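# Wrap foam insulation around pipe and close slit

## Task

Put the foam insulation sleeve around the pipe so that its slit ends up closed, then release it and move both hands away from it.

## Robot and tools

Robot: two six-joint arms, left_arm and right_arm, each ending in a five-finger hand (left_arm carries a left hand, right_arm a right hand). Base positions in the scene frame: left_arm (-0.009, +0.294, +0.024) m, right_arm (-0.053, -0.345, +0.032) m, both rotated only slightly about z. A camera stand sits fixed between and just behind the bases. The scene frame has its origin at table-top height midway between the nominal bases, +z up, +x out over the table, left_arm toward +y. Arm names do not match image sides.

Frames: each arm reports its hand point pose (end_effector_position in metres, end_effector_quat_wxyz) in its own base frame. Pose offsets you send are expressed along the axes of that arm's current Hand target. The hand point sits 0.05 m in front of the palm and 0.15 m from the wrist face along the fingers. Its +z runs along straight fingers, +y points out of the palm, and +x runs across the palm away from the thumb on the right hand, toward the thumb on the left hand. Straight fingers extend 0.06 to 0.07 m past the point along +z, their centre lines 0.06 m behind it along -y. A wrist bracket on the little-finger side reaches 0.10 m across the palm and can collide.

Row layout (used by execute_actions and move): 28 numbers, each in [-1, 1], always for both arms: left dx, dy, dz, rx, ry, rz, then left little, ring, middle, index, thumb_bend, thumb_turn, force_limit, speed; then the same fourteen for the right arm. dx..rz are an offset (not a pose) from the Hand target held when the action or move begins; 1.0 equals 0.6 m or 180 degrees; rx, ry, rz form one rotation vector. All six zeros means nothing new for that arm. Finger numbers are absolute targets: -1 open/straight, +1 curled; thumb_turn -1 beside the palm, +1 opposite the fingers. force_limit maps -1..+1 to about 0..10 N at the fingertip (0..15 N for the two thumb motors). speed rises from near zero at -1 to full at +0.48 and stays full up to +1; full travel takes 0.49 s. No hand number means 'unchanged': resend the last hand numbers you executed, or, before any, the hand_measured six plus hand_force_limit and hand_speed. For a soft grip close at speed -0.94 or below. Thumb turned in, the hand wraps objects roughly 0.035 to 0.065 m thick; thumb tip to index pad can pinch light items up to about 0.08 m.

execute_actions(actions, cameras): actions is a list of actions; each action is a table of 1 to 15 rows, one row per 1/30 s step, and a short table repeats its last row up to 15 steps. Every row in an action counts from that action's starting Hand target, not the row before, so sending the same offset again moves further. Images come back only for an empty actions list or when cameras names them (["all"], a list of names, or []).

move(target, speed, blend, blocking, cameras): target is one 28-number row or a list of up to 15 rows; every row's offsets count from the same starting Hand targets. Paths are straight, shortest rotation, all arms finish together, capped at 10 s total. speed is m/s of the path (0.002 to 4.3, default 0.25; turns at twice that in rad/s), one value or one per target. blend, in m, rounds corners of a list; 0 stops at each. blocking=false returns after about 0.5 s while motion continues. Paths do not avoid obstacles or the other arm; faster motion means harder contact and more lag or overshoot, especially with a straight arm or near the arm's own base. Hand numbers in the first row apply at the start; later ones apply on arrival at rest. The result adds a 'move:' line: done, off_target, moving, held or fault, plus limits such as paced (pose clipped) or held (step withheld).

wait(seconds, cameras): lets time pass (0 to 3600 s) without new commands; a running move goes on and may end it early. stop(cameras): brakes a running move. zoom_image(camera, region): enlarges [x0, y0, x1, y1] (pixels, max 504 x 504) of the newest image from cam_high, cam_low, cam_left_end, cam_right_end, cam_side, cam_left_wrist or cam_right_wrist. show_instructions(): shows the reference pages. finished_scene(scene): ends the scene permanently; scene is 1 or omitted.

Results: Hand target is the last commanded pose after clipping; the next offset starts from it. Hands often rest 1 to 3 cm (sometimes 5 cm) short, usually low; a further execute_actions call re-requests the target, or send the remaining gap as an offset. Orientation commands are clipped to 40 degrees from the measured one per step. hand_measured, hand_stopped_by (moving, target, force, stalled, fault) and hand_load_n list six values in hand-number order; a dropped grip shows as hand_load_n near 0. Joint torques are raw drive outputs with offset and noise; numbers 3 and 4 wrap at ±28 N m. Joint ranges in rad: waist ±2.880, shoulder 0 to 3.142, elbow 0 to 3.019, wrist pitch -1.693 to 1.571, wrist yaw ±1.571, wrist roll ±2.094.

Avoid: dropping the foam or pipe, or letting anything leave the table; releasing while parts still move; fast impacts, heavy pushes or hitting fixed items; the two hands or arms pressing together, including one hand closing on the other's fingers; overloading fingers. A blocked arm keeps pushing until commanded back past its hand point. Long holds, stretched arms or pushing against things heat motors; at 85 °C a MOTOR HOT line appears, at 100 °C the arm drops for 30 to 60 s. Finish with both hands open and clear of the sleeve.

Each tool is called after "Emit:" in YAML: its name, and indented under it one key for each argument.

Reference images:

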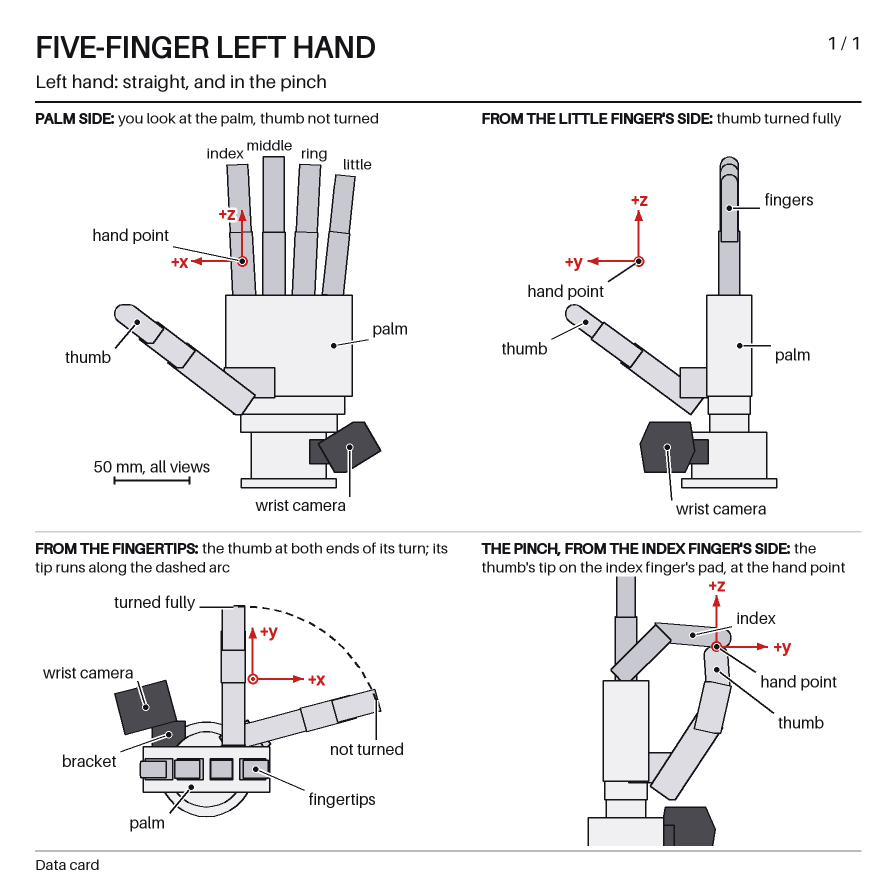

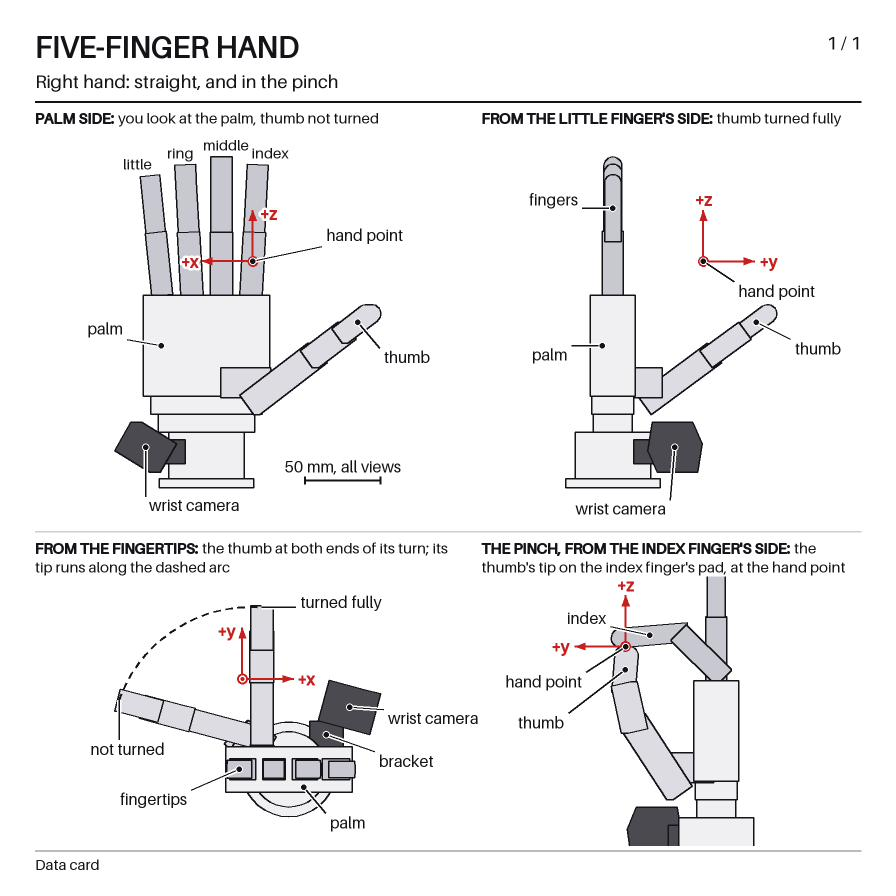

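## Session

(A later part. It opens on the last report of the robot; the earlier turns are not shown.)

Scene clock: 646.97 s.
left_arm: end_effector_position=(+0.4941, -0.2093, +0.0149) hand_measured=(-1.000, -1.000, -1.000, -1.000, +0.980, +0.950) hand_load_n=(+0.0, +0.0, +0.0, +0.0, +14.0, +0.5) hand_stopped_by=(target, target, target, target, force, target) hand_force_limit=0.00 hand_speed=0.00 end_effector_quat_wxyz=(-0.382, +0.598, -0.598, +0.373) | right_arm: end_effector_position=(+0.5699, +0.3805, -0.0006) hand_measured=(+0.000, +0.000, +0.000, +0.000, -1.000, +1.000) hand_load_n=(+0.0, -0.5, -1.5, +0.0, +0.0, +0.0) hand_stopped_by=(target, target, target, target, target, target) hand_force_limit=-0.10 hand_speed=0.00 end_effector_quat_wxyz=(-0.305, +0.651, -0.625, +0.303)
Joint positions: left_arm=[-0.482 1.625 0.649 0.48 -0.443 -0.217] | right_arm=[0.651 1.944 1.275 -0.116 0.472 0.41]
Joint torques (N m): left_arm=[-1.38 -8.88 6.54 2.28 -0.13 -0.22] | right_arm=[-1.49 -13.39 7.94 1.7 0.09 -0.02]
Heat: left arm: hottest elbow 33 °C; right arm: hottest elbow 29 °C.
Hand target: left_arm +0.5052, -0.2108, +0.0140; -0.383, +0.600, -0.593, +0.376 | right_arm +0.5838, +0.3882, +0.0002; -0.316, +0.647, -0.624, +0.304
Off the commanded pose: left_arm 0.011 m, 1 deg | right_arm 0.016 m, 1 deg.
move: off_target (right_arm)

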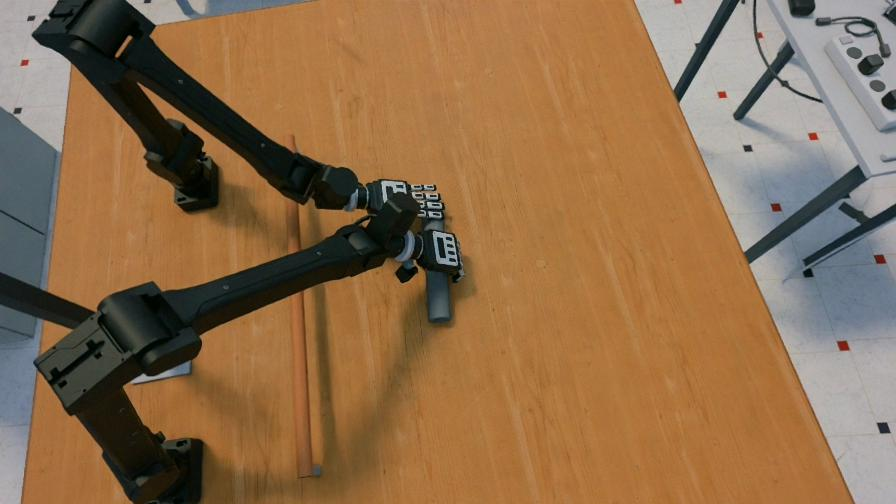

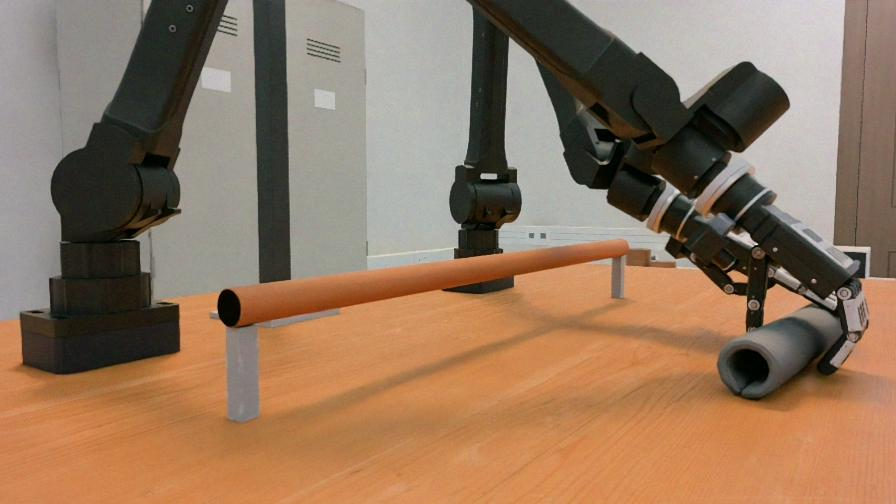

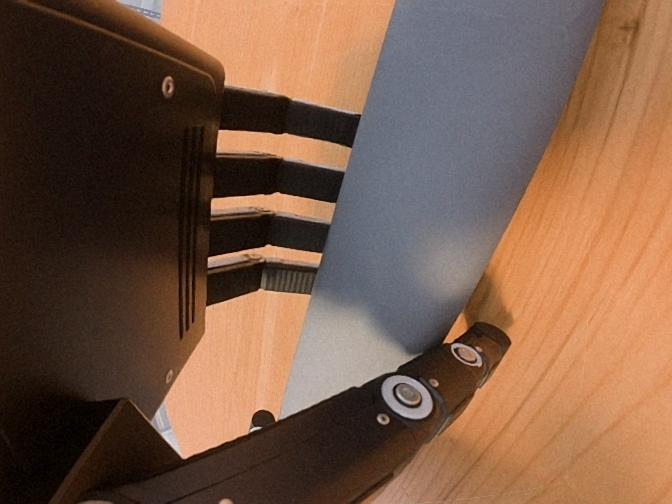

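Emit:
move:
  target: [0,0,0,0,0,0,-1,-1,-1,-1,1,0.95,0,0,0.0,0.0184,0.0144,0,0,0,0,0,0,0,-1,1,-0.1,0]
  speed: 0.05
  cameras: ["cam_high","cam_right_end","cam_side"]

Emit:
zoom_image:
  camera: "cam_right_end"
  region: [700, 200, 896, 420]

Scene clock: 647.90 s.
left_arm: end_effector_position=(+0.4941, -0.2093, +0.0149) hand_measured=(-1.000, -1.000, -1.000, -1.000, +0.980, +0.950) hand_load_n=(+0.0, +0.0, +0.0, +0.0, +14.5, +0.5) hand_stopped_by=(target, target, target, target, force, target) hand_force_limit=0.00 hand_speed=0.00 end_effector_quat_wxyz=(-0.382, +0.598, -0.598, +0.373) | right_arm: end_effector_position=(+0.5749, +0.3843, -0.0018) hand_measured=(+0.000, +0.000, +0.000, +0.000, -1.000, +1.000) hand_load_n=(+0.0, +0.0, -3.0, +0.0, +0.0, +0.0) hand_stopped_by=(target, target, target, target, target, target) hand_force_limit=-0.10 hand_speed=0.00 end_effector_quat_wxyz=(-0.316, +0.646, -0.624, +0.305)
Joint positions: left_arm=[-0.482 1.625 0.649 0.48 -0.443 -0.217] | right_arm=[0.651 1.955 1.275 -0.082 0.472 0.409]
Joint torques (N m): left_arm=[-1.03 -9.11 6.53 2.3 -0.13 -0.2] | right_arm=[-1.61 -12.69 7.46 1.42 0.12 0]
Heat: left arm: hottest elbow 33 °C; right arm: hottest elbow 29 °C.
Hand target: left_arm +0.5052, -0.2108, +0.0140; -0.383, +0.600, -0.593, +0.376 | right_arm +0.5838, +0.3881, -0.0139; -0.316, +0.647, -0.624, +0.304
Off the commanded pose: left_arm 0.011 m, 1 deg | right_arm 0.016 m, 0 deg.
move: off_target (right_arm)

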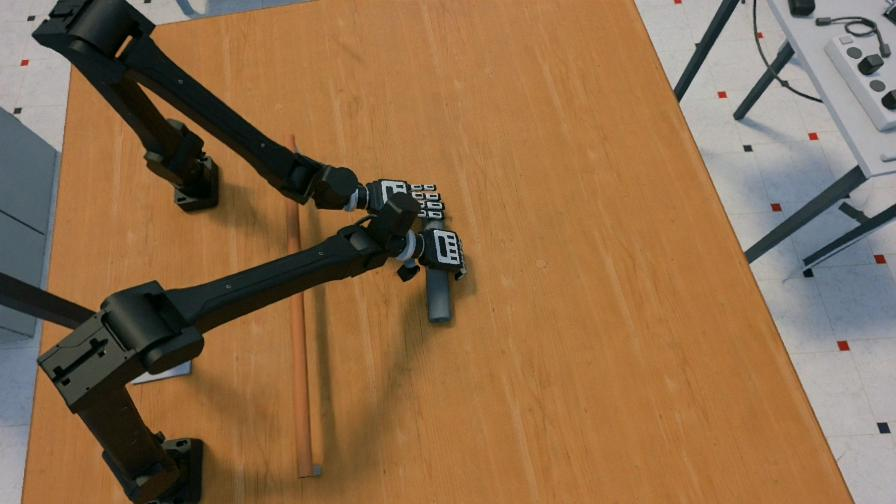

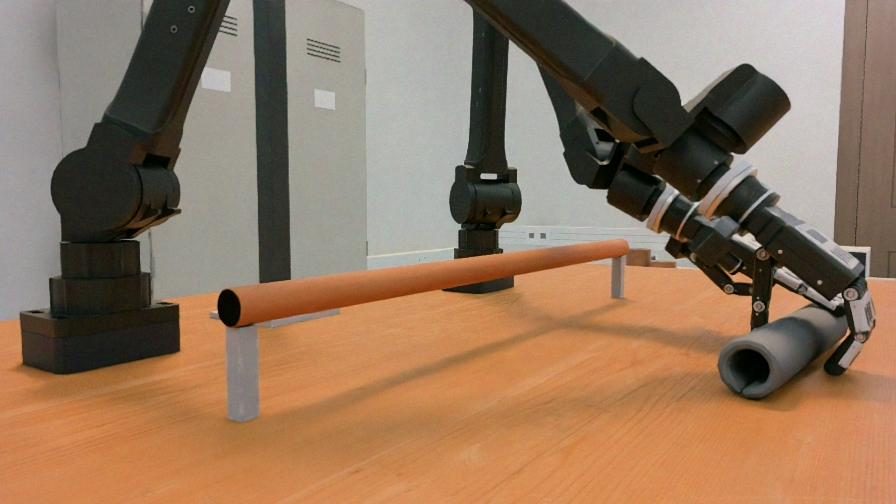

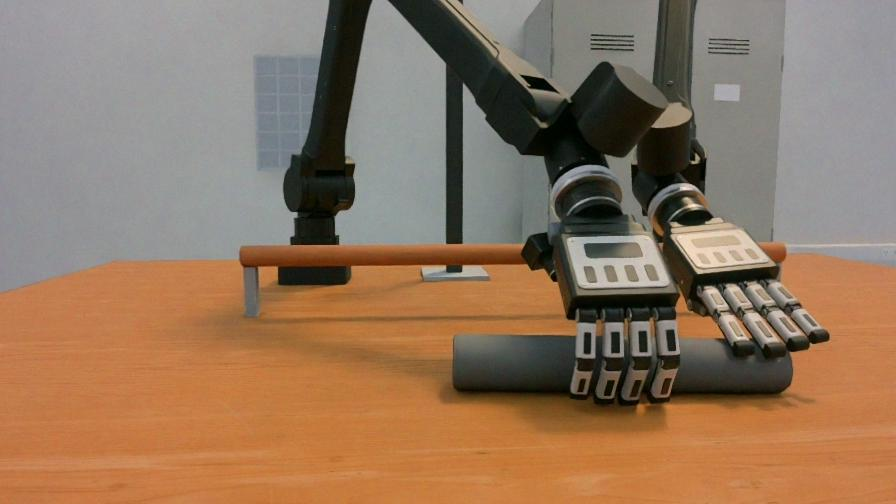

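Scaled by 2.291.

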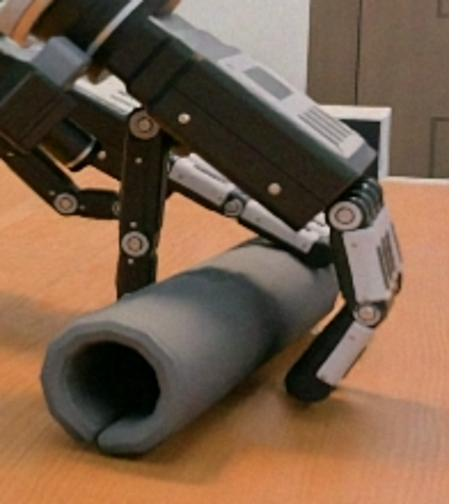

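Emit:
move:
  target: [0,0,0,0,0,0,-1,-1,-1,-1,1,0.95,0,0,0.0,-0.0158,-0.0123,0,0,0,0,0,0,0,-1,1,-0.1,0]
  speed: 0.05
  cameras: ["cam_right_end"]

Emit:
zoom_image:
  camera: "cam_right_end"
  region: [700, 200, 896, 420]

Scene clock: 648.80 s.
left_arm: end_effector_position=(+0.4941, -0.2093, +0.0149) hand_measured=(-1.000, -1.000, -1.000, -1.000, +0.980, +0.950) hand_load_n=(+0.0, +0.0, +0.0, +0.0, +14.5, +0.5) hand_stopped_by=(target, target, target, target, force, target) hand_force_limit=0.00 hand_speed=0.00 end_effector_quat_wxyz=(-0.382, +0.598, -0.598, +0.373) | right_arm: end_effector_position=(+0.5754, +0.3847, -0.0010) hand_measured=(+0.000, +0.000, +0.000, +0.000, -1.000, +1.000) hand_load_n=(+0.0, +0.0, -2.0, +0.0, +0.0, +0.0) hand_stopped_by=(target, target, target, target, target, target) hand_force_limit=-0.10 hand_speed=0.00 end_effector_quat_wxyz=(-0.317, +0.646, -0.624, +0.305)
Joint positions: left_arm=[-0.482 1.625 0.649 0.48 -0.443 -0.217] | right_arm=[0.651 1.955 1.277 -0.082 0.472 0.409]
Joint torques (N m): left_arm=[-1.2 -9.29 6.5 2.22 -0.13 -0.21] | right_arm=[-1.67 -14.51 7.72 0.75 0.1 0]
Heat: left arm: hottest elbow 33 °C; right arm: hottest elbow 29 °C.
Hand target: left_arm +0.5052, -0.2108, +0.0140; -0.383, +0.600, -0.593, +0.376 | right_arm +0.5839, +0.3882, -0.0018; -0.316, +0.647, -0.624, +0.304
Off the commanded pose: left_arm 0.011 m, 1 deg | right_arm 0.009 m, 0 deg.
move: done

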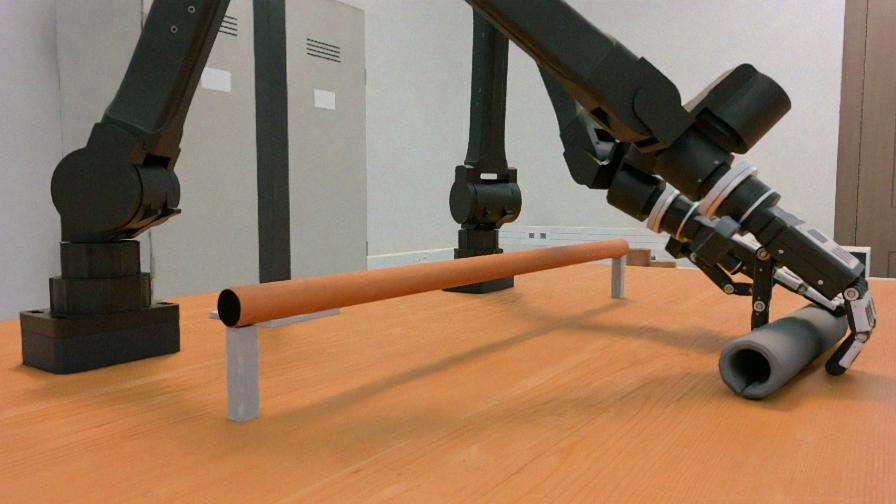

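Scaled by 2.291.

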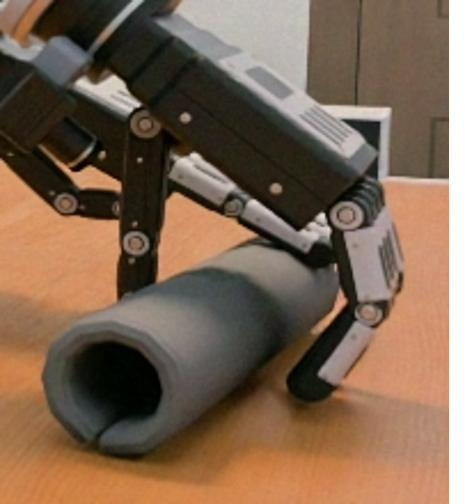

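Emit:
move:
  target: [0,0,0,0,0,0,-1,-1,-1,-1,1,0.95,0,0,0,0,0,0,0,0,0.22,0.22,0.22,0.22,-1,1,-0.2,-0.92]
  speed: 0.05
  cameras: ["cam_right_end","cam_high","cam_side"]

Emit:
zoom_image:
  camera: "cam_right_end"
  region: [700, 200, 896, 420]

Scene clock: 650.17 s.
left_arm: end_effector_position=(+0.4941, -0.2094, +0.0149) hand_measured=(-1.000, -1.000, -1.000, -1.000, +0.980, +0.950) hand_load_n=(+0.0, +0.0, +0.0, +0.0, +14.0, +0.5) hand_stopped_by=(target, target, target, target, force, target) hand_force_limit=0.00 hand_speed=0.00 end_effector_quat_wxyz=(-0.382, +0.598, -0.598, +0.373) | right_arm: end_effector_position=(+0.5752, +0.3848, -0.0036) hand_measured=(+0.220, +0.220, +0.220, +0.220, -1.000, +1.000) hand_load_n=(+0.0, +0.5, +1.0, +3.0, +0.0, +0.0) hand_stopped_by=(target, target, target, target, target, target) hand_force_limit=-0.20 hand_speed=-0.92 end_effector_quat_wxyz=(-0.315, +0.647, -0.624, +0.304)
Joint positions: left_arm=[-0.482 1.625 0.649 0.48 -0.443 -0.217] | right_arm=[0.651 1.959 1.279 -0.083 0.472 0.409]
Joint torques (N m): left_arm=[-1.26 -9 6.49 2.3 -0.14 -0.22] | right_arm=[-1.96 -14.56 7.72 0.55 0.11 -0.01]
Heat: left arm: hottest elbow 33 °C; right arm: hottest elbow 29 °C.
Hand target: left_arm +0.5052, -0.2107, +0.0140; -0.383, +0.600, -0.593, +0.376 | right_arm +0.5839, +0.3881, -0.0018; -0.316, +0.647, -0.624, +0.304
Off the commanded pose: left_arm 0.011 m, 1 deg | right_arm 0.009 m, 0 deg.
move: done
Images, in order (width x height): cam_high 896x504, cam_right_end 896x504, cam_side 896x504.

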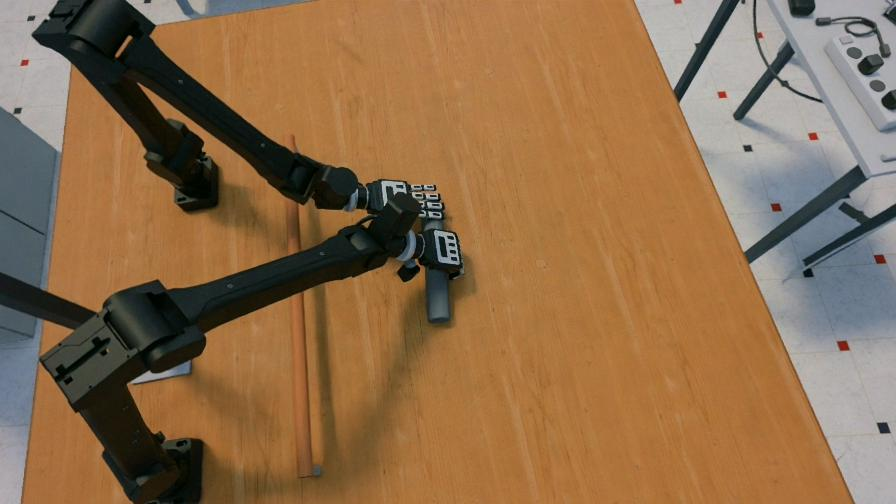

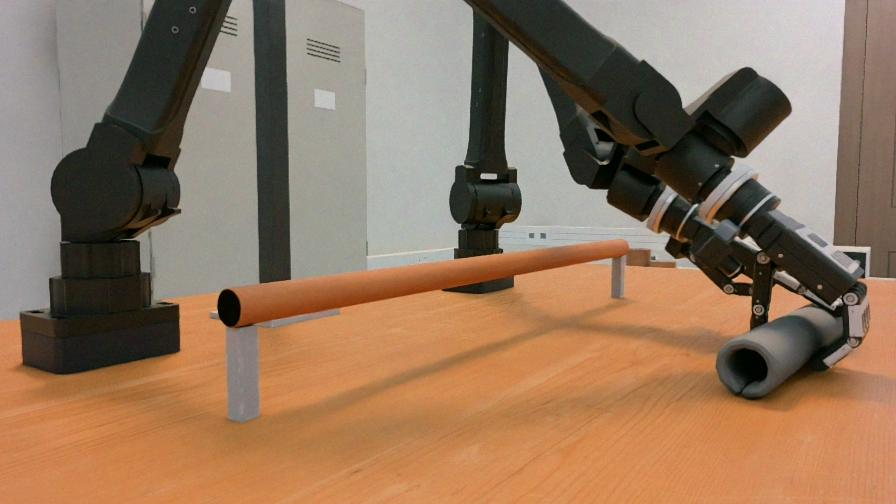

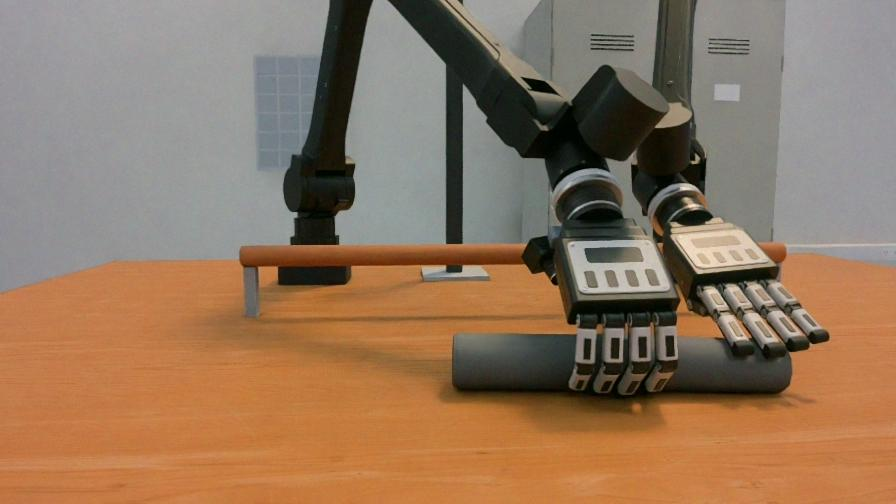

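Scaled by 2.291.

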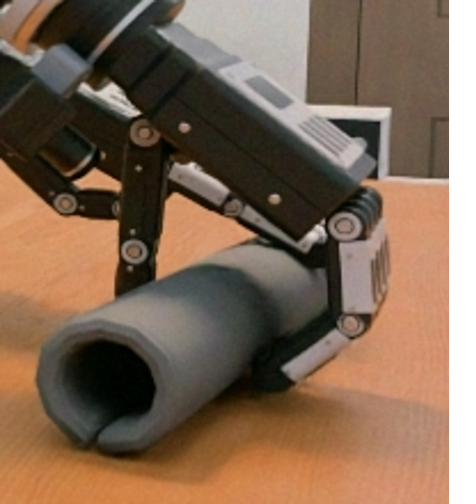

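Emit:
move:
  target: [0,0,0,0,0,0,-1,-1,-1,-1,1,0.95,0,0,0,0,0,0,0,0,0.29,0.28,0.265,0.24,-1,1,-0.2,-0.92]
  speed: 0.05
  cameras: ["cam_right_end","cam_high"]

Emit:
zoom_image:
  camera: "cam_right_end"
  region: [700, 320, 820, 420]

Scene clock: 650.83 s.
left_arm: end_effector_position=(+0.4941, -0.2094, +0.0149) hand_measured=(-1.000, -1.000, -1.000, -1.000, +0.980, +0.950) hand_load_n=(+0.0, +0.0, +0.0, +0.0, +14.5, +0.5) hand_stopped_by=(target, target, target, target, force, target) hand_force_limit=0.00 hand_speed=0.00 end_effector_quat_wxyz=(-0.382, +0.598, -0.598, +0.373) | right_arm: end_effector_position=(+0.5752, +0.3848, -0.0036) hand_measured=(+0.290, +0.280, +0.264, +0.240, -1.000, +1.000) hand_load_n=(+0.0, +0.5, +2.5, +2.0, +0.0, +0.5) hand_stopped_by=(target, target, target, target, target, target) hand_force_limit=-0.20 hand_speed=-0.92 end_effector_quat_wxyz=(-0.315, +0.647, -0.624, +0.304)
Joint positions: left_arm=[-0.482 1.625 0.649 0.48 -0.443 -0.217] | right_arm=[0.651 1.959 1.279 -0.083 0.472 0.409]
Joint torques (N m): left_arm=[-1.08 -8.82 6.54 2.28 -0.15 -0.21] | right_arm=[-1.85 -14.68 7.77 0.54 0.11 0.01]
Heat: left arm: hottest elbow 33 °C; right arm: hottest elbow 29 °C.
Hand target: left_arm +0.5052, -0.2107, +0.0140; -0.383, +0.600, -0.593, +0.376 | right_arm +0.5839, +0.3881, -0.0018; -0.316, +0.647, -0.624, +0.304
Off the commanded pose: left_arm 0.011 m, 1 deg | right_arm 0.009 m, 0 deg.
move: done
Images, in order (width x height): cam_high 896x504, cam_right_end 896x504.

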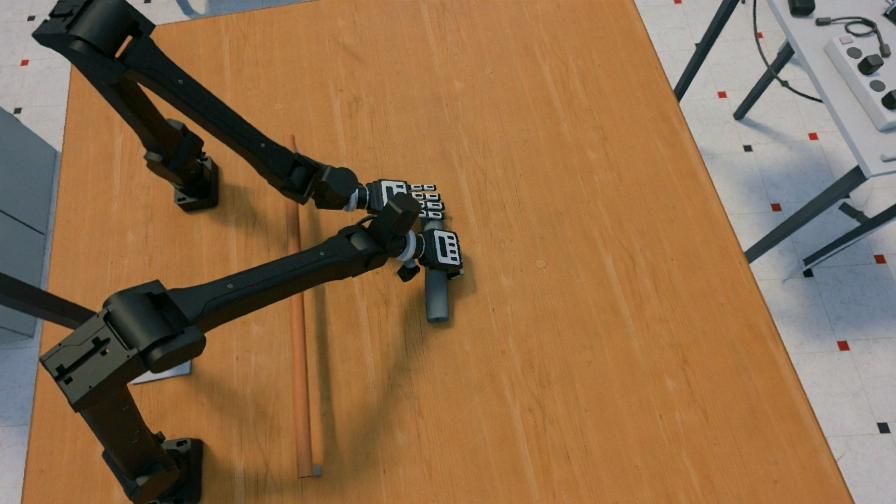

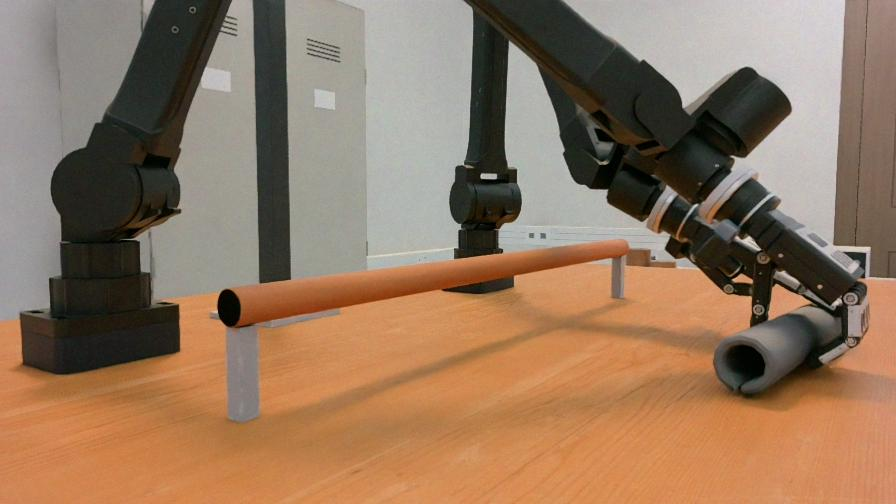

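Scaled by 4.200.

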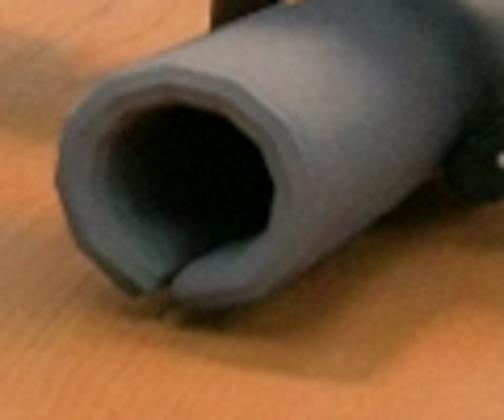

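Emit:
move:
  target: [0,-0.0453,-0.0212,0,0,0,-1,-1,-1,-1,1,0.95,0,0,0,0,0,0,0,0,0.29,0.28,0.265,0.24,-1,1,-0.2,-0.92]
  speed: 0.06
  cameras: ["cam_right_end","cam_high","cam_side"]

Emit:
zoom_image:
  camera: "cam_right_end"
  region: [700, 320, 820, 420]

Scene clock: 652.20 s.
left_arm: end_effector_position=(+0.4884, -0.2066, +0.0234) hand_measured=(-1.000, -1.000, -1.000, -1.000, +0.980, +0.950) hand_load_n=(+0.0, +0.0, +0.0, +0.0, +14.0, +0.5) hand_stopped_by=(target, target, target, target, force, target) hand_force_limit=0.00 hand_speed=0.00 end_effector_quat_wxyz=(-0.378, +0.600, -0.605, +0.362) | right_arm: end_effector_position=(+0.5752, +0.3848, -0.0036) hand_measured=(+0.290, +0.280, +0.264, +0.240, -1.000, +1.000) hand_load_n=(+0.0, +0.5, +2.5, +1.0, +0.0, +0.0) hand_stopped_by=(target, target, target, target, target, target) hand_force_limit=-0.20 hand_speed=-0.92 end_effector_quat_wxyz=(-0.315, +0.647, -0.624, +0.304)
Joint positions: left_arm=[-0.482 1.581 0.653 0.404 -0.441 -0.217] | right_arm=[0.651 1.959 1.279 -0.083 0.471 0.409]
Joint torques (N m): left_arm=[-1.38 -12.22 7.8 1.29 -0.21 -0.19] | right_arm=[-1.61 -14.68 7.79 0.57 0.14 -0.01]
Heat: left arm: hottest elbow 33 °C; right arm: hottest elbow 29 °C.
Hand target: left_arm +0.5051, -0.2108, +0.0439; -0.383, +0.600, -0.593, +0.376 | right_arm +0.5839, +0.3881, -0.0018; -0.316, +0.647, -0.624, +0.304
Off the commanded pose: left_arm 0.027 m, 2 deg | right_arm 0.010 m, 0 deg.
move: off_target (left_arm)
Images, in order (width x height): cam_high 896x504, cam_right_end 896x504, cam_side 896x504.

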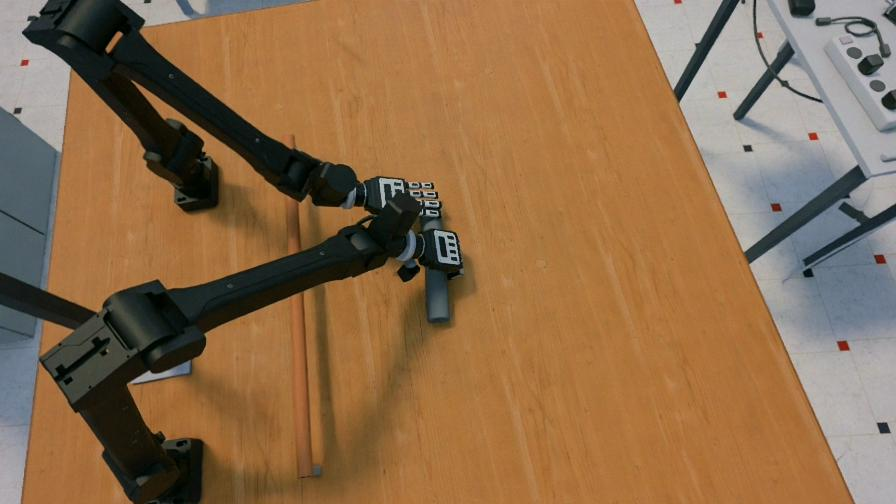

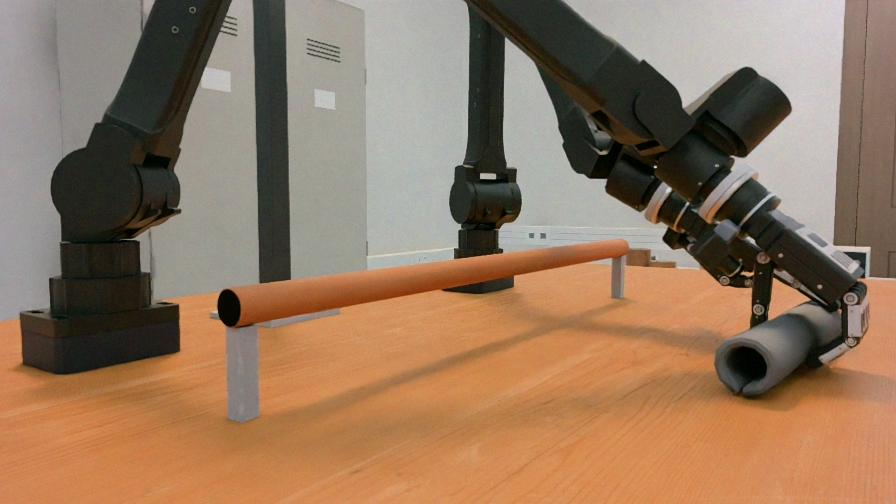

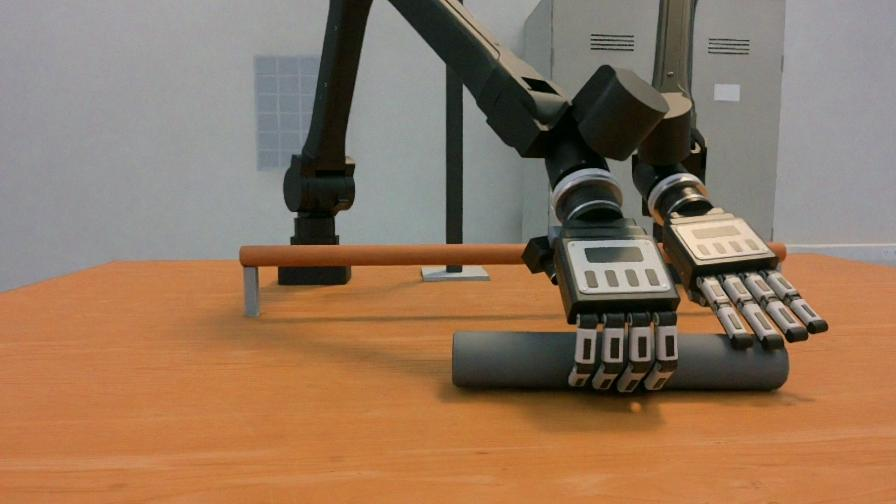

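Scaled by 4.200.

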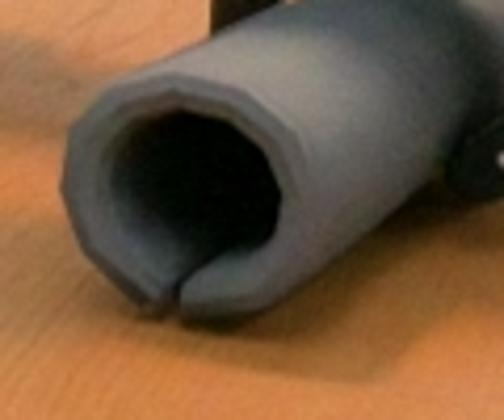

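Emit:
move:
  target:
    - [0,-0.0302,-0.0141,0,0,0,-1,-1,-1,-1,1,0.95,0,0,0,0,0,0,0,0,0.29,0.28,0.265,0.24,-1,1,-0.2,-0.92]
    - [-0.2166,-0.0308,-0.0111,0,0,0,-1,-1,-1,-1,1,0.95,0,0,0,0,0,0,0,0,0.29,0.28,0.265,0.24,-1,1,-0.2,-0.92]
  speed: 0.1
  cameras: ["cam_right_end","cam_high","cam_side","cam_left_end"]

Emit:
zoom_image:
  camera: "cam_right_end"
  region: [700, 320, 820, 420]

Scene clock: 655.10 s.
left_arm: end_effector_position=(+0.5019, -0.0879, +0.0543) hand_measured=(-1.000, -1.000, -1.000, -1.000, +0.980, +0.950) hand_load_n=(+0.0, +0.0, +0.0, +0.0, +14.5, +0.5) hand_stopped_by=(target, target, target, target, force, target) hand_force_limit=0.00 hand_speed=0.00 end_effector_quat_wxyz=(-0.370, +0.607, -0.599, +0.369) | right_arm: end_effector_position=(+0.5752, +0.3848, -0.0036) hand_measured=(+0.290, +0.280, +0.264, +0.240, -1.000, +1.000) hand_load_n=(+0.0, +1.0, +2.0, +1.0, +0.0, +0.0) hand_stopped_by=(target, target, target, target, target, target) hand_force_limit=-0.20 hand_speed=-0.92 end_effector_quat_wxyz=(-0.315, +0.647, -0.624, +0.304)
Joint positions: left_arm=[-0.16 1.441 0.6 0.364 -0.148 -0.082] | right_arm=[0.651 1.959 1.279 -0.083 0.471 0.409]
Joint torques (N m): left_arm=[-0.67 -10.81 5.26 2.91 -0.07 -0.07] | right_arm=[-1.9 -14.62 7.76 0.58 0.11 -0.02]
Heat: left arm: hottest elbow 32 °C; right arm: hottest elbow 30 °C.
Hand target: left_arm +0.5053, -0.0808, +0.0641; -0.383, +0.600, -0.593, +0.376 | right_arm +0.5839, +0.3881, -0.0018; -0.316, +0.647, -0.624, +0.304
Off the commanded pose: left_arm 0.012 m, 2 deg | right_arm 0.009 m, 0 deg.
move: off_target (left_arm)
Images, in order (width x height): cam_high 896x504, cam_left_end 896x504, cam_right_end 896x504, cam_side 896x504.

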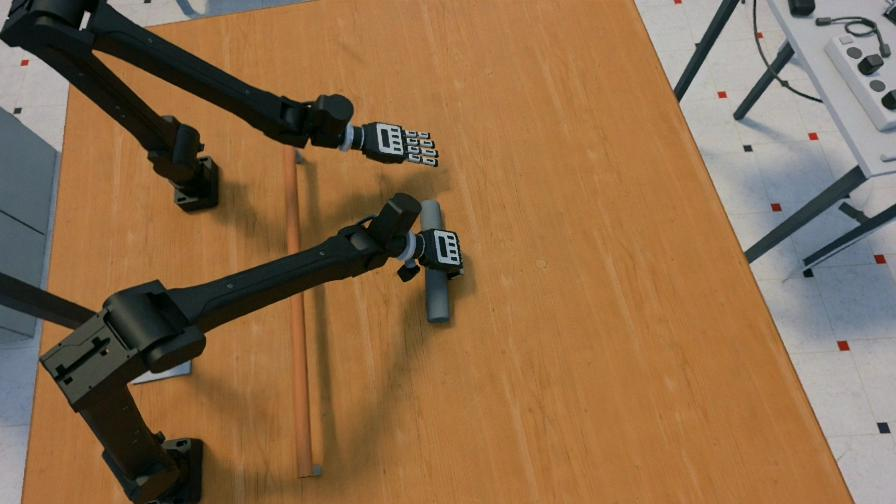

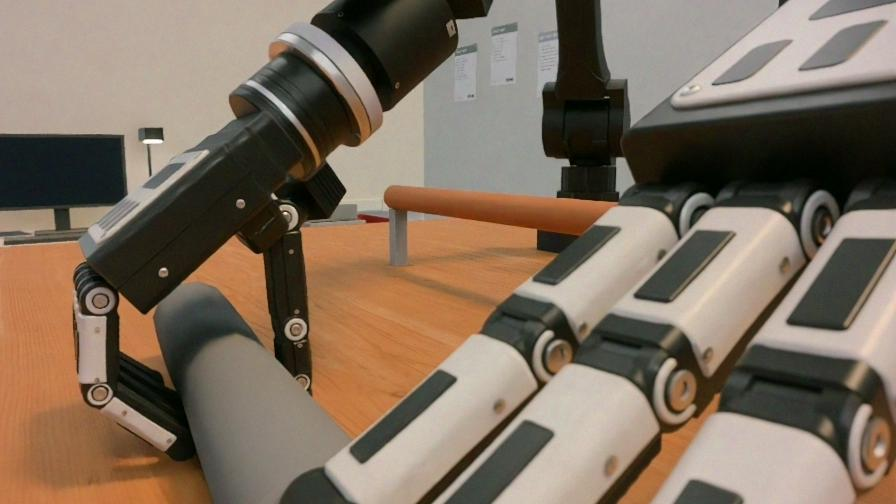

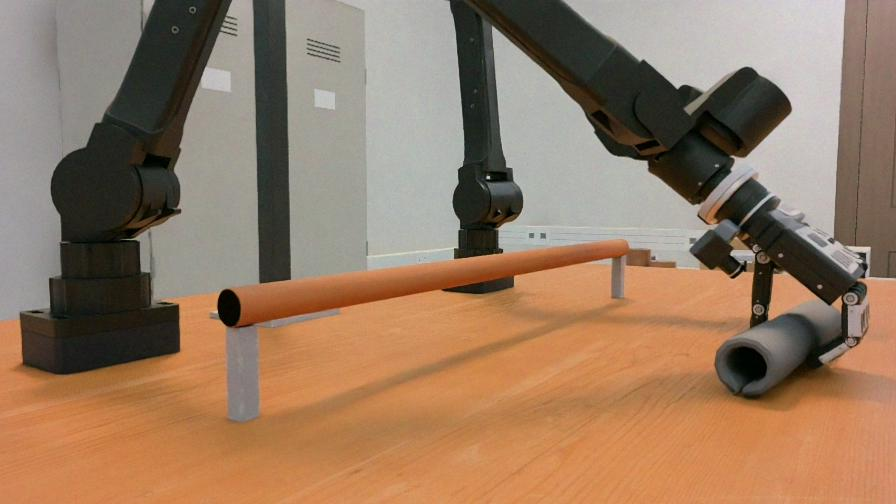

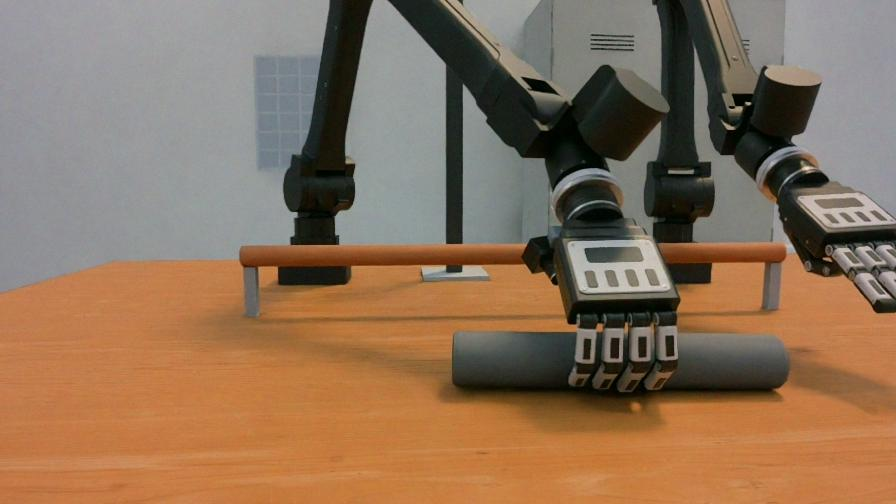

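Scaled by 4.200.

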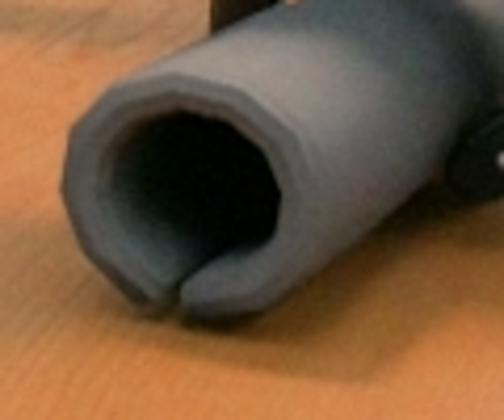

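Emit:
move:
  target: [0,0,0,0,0,0,-1,-1,-1,-1,1,0.95,0,0,0,-0.0394,-0.0308,0,0,0,0.32,0.30,0.275,0.25,-1,1,-0.2,-0.92]
  speed: 0.05
  cameras: ["cam_right_end","cam_high","cam_side","cam_left_end"]

Emit:
zoom_image:
  camera: "cam_right_end"
  region: [700, 300, 820, 420]

Scene clock: 656.33 s.
left_arm: end_effector_position=(+0.5018, -0.0879, +0.0543) hand_measured=(-1.000, -1.000, -1.000, -1.000, +0.980, +0.950) hand_load_n=(+0.0, +0.0, +0.0, +0.0, +14.0, +0.5) hand_stopped_by=(target, target, target, target, force, target) hand_force_limit=0.00 hand_speed=0.00 end_effector_quat_wxyz=(-0.370, +0.606, -0.599, +0.369) | right_arm: end_effector_position=(+0.5688, +0.3800, -0.0050) hand_measured=(+0.320, +0.300, +0.274, +0.250, -1.000, +1.000) hand_load_n=(+0.0, +1.0, +2.0, +1.0, +0.0, +0.5) hand_stopped_by=(target, target, target, target, target, target) hand_force_limit=-0.20 hand_speed=-0.92 end_effector_quat_wxyz=(-0.293, +0.658, -0.625, +0.301)
Joint positions: left_arm=[-0.16 1.441 0.6 0.364 -0.148 -0.081] | right_arm=[0.651 1.955 1.292 -0.151 0.471 0.409]
Joint torques (N m): left_arm=[-0.79 -10.87 5.24 2.88 -0.07 -0.05] | right_arm=[-1.79 -17.49 8.02 0.35 0.15 -0.04]
Heat: left arm: hottest elbow 32 °C; right arm: hottest elbow 30 °C.
Hand target: left_arm +0.5053, -0.0808, +0.0641; -0.383, +0.600, -0.593, +0.376 | right_arm +0.5839, +0.3881, +0.0281; -0.316, +0.647, -0.624, +0.304
Off the commanded pose: left_arm 0.013 m, 2 deg | right_arm 0.037 m, 3 deg.
move: off_target (right_arm)
Images, in order (width x height): cam_high 896x504, cam_left_end 896x504, cam_right_end 896x504, cam_side 896x504.

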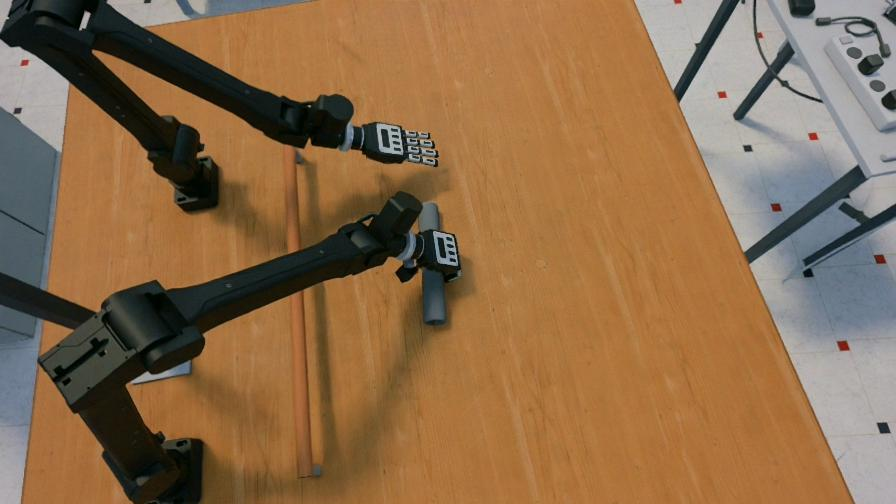

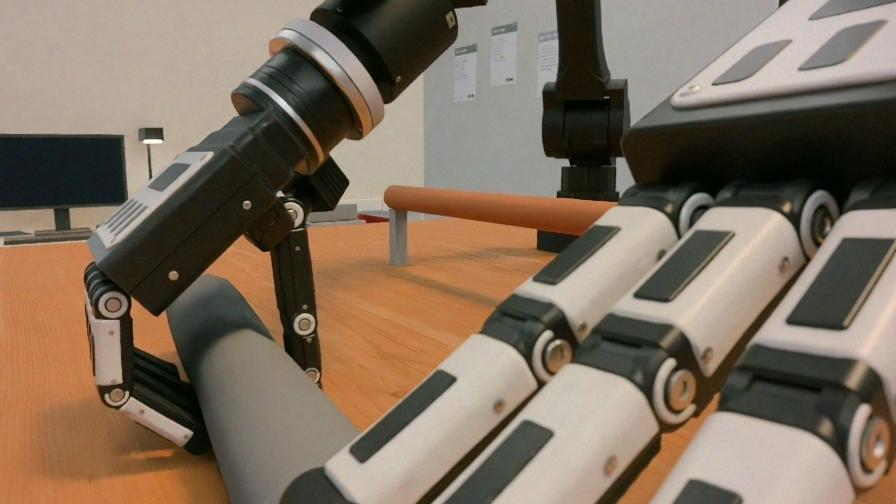

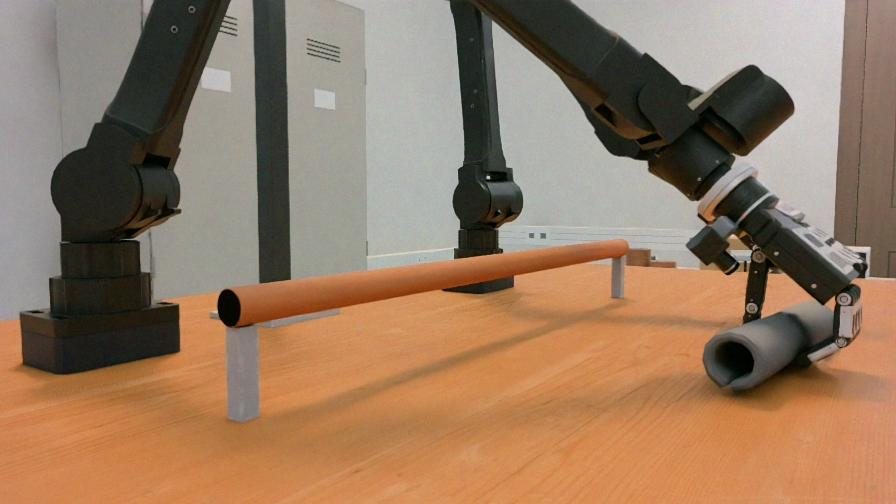

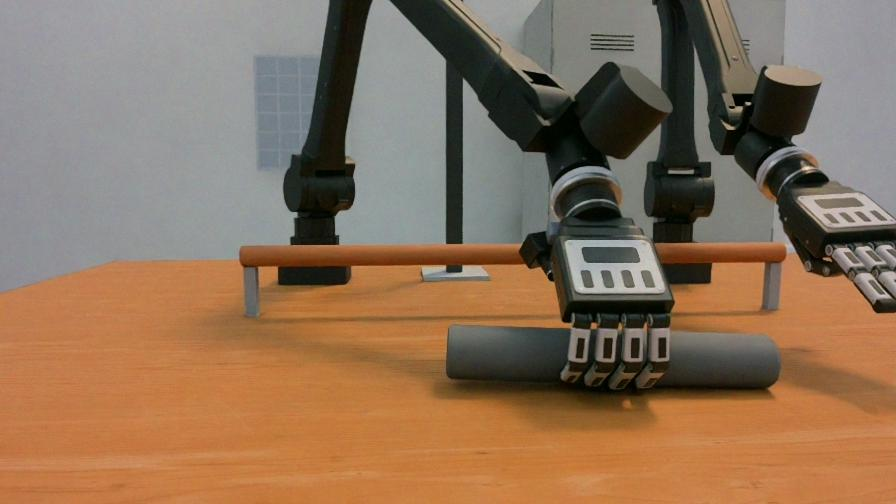

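Scaled by 4.200.

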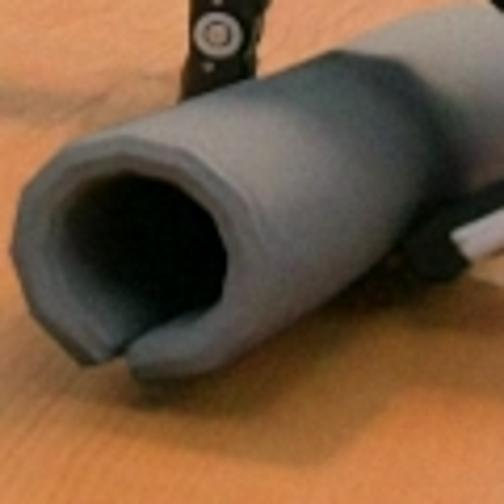

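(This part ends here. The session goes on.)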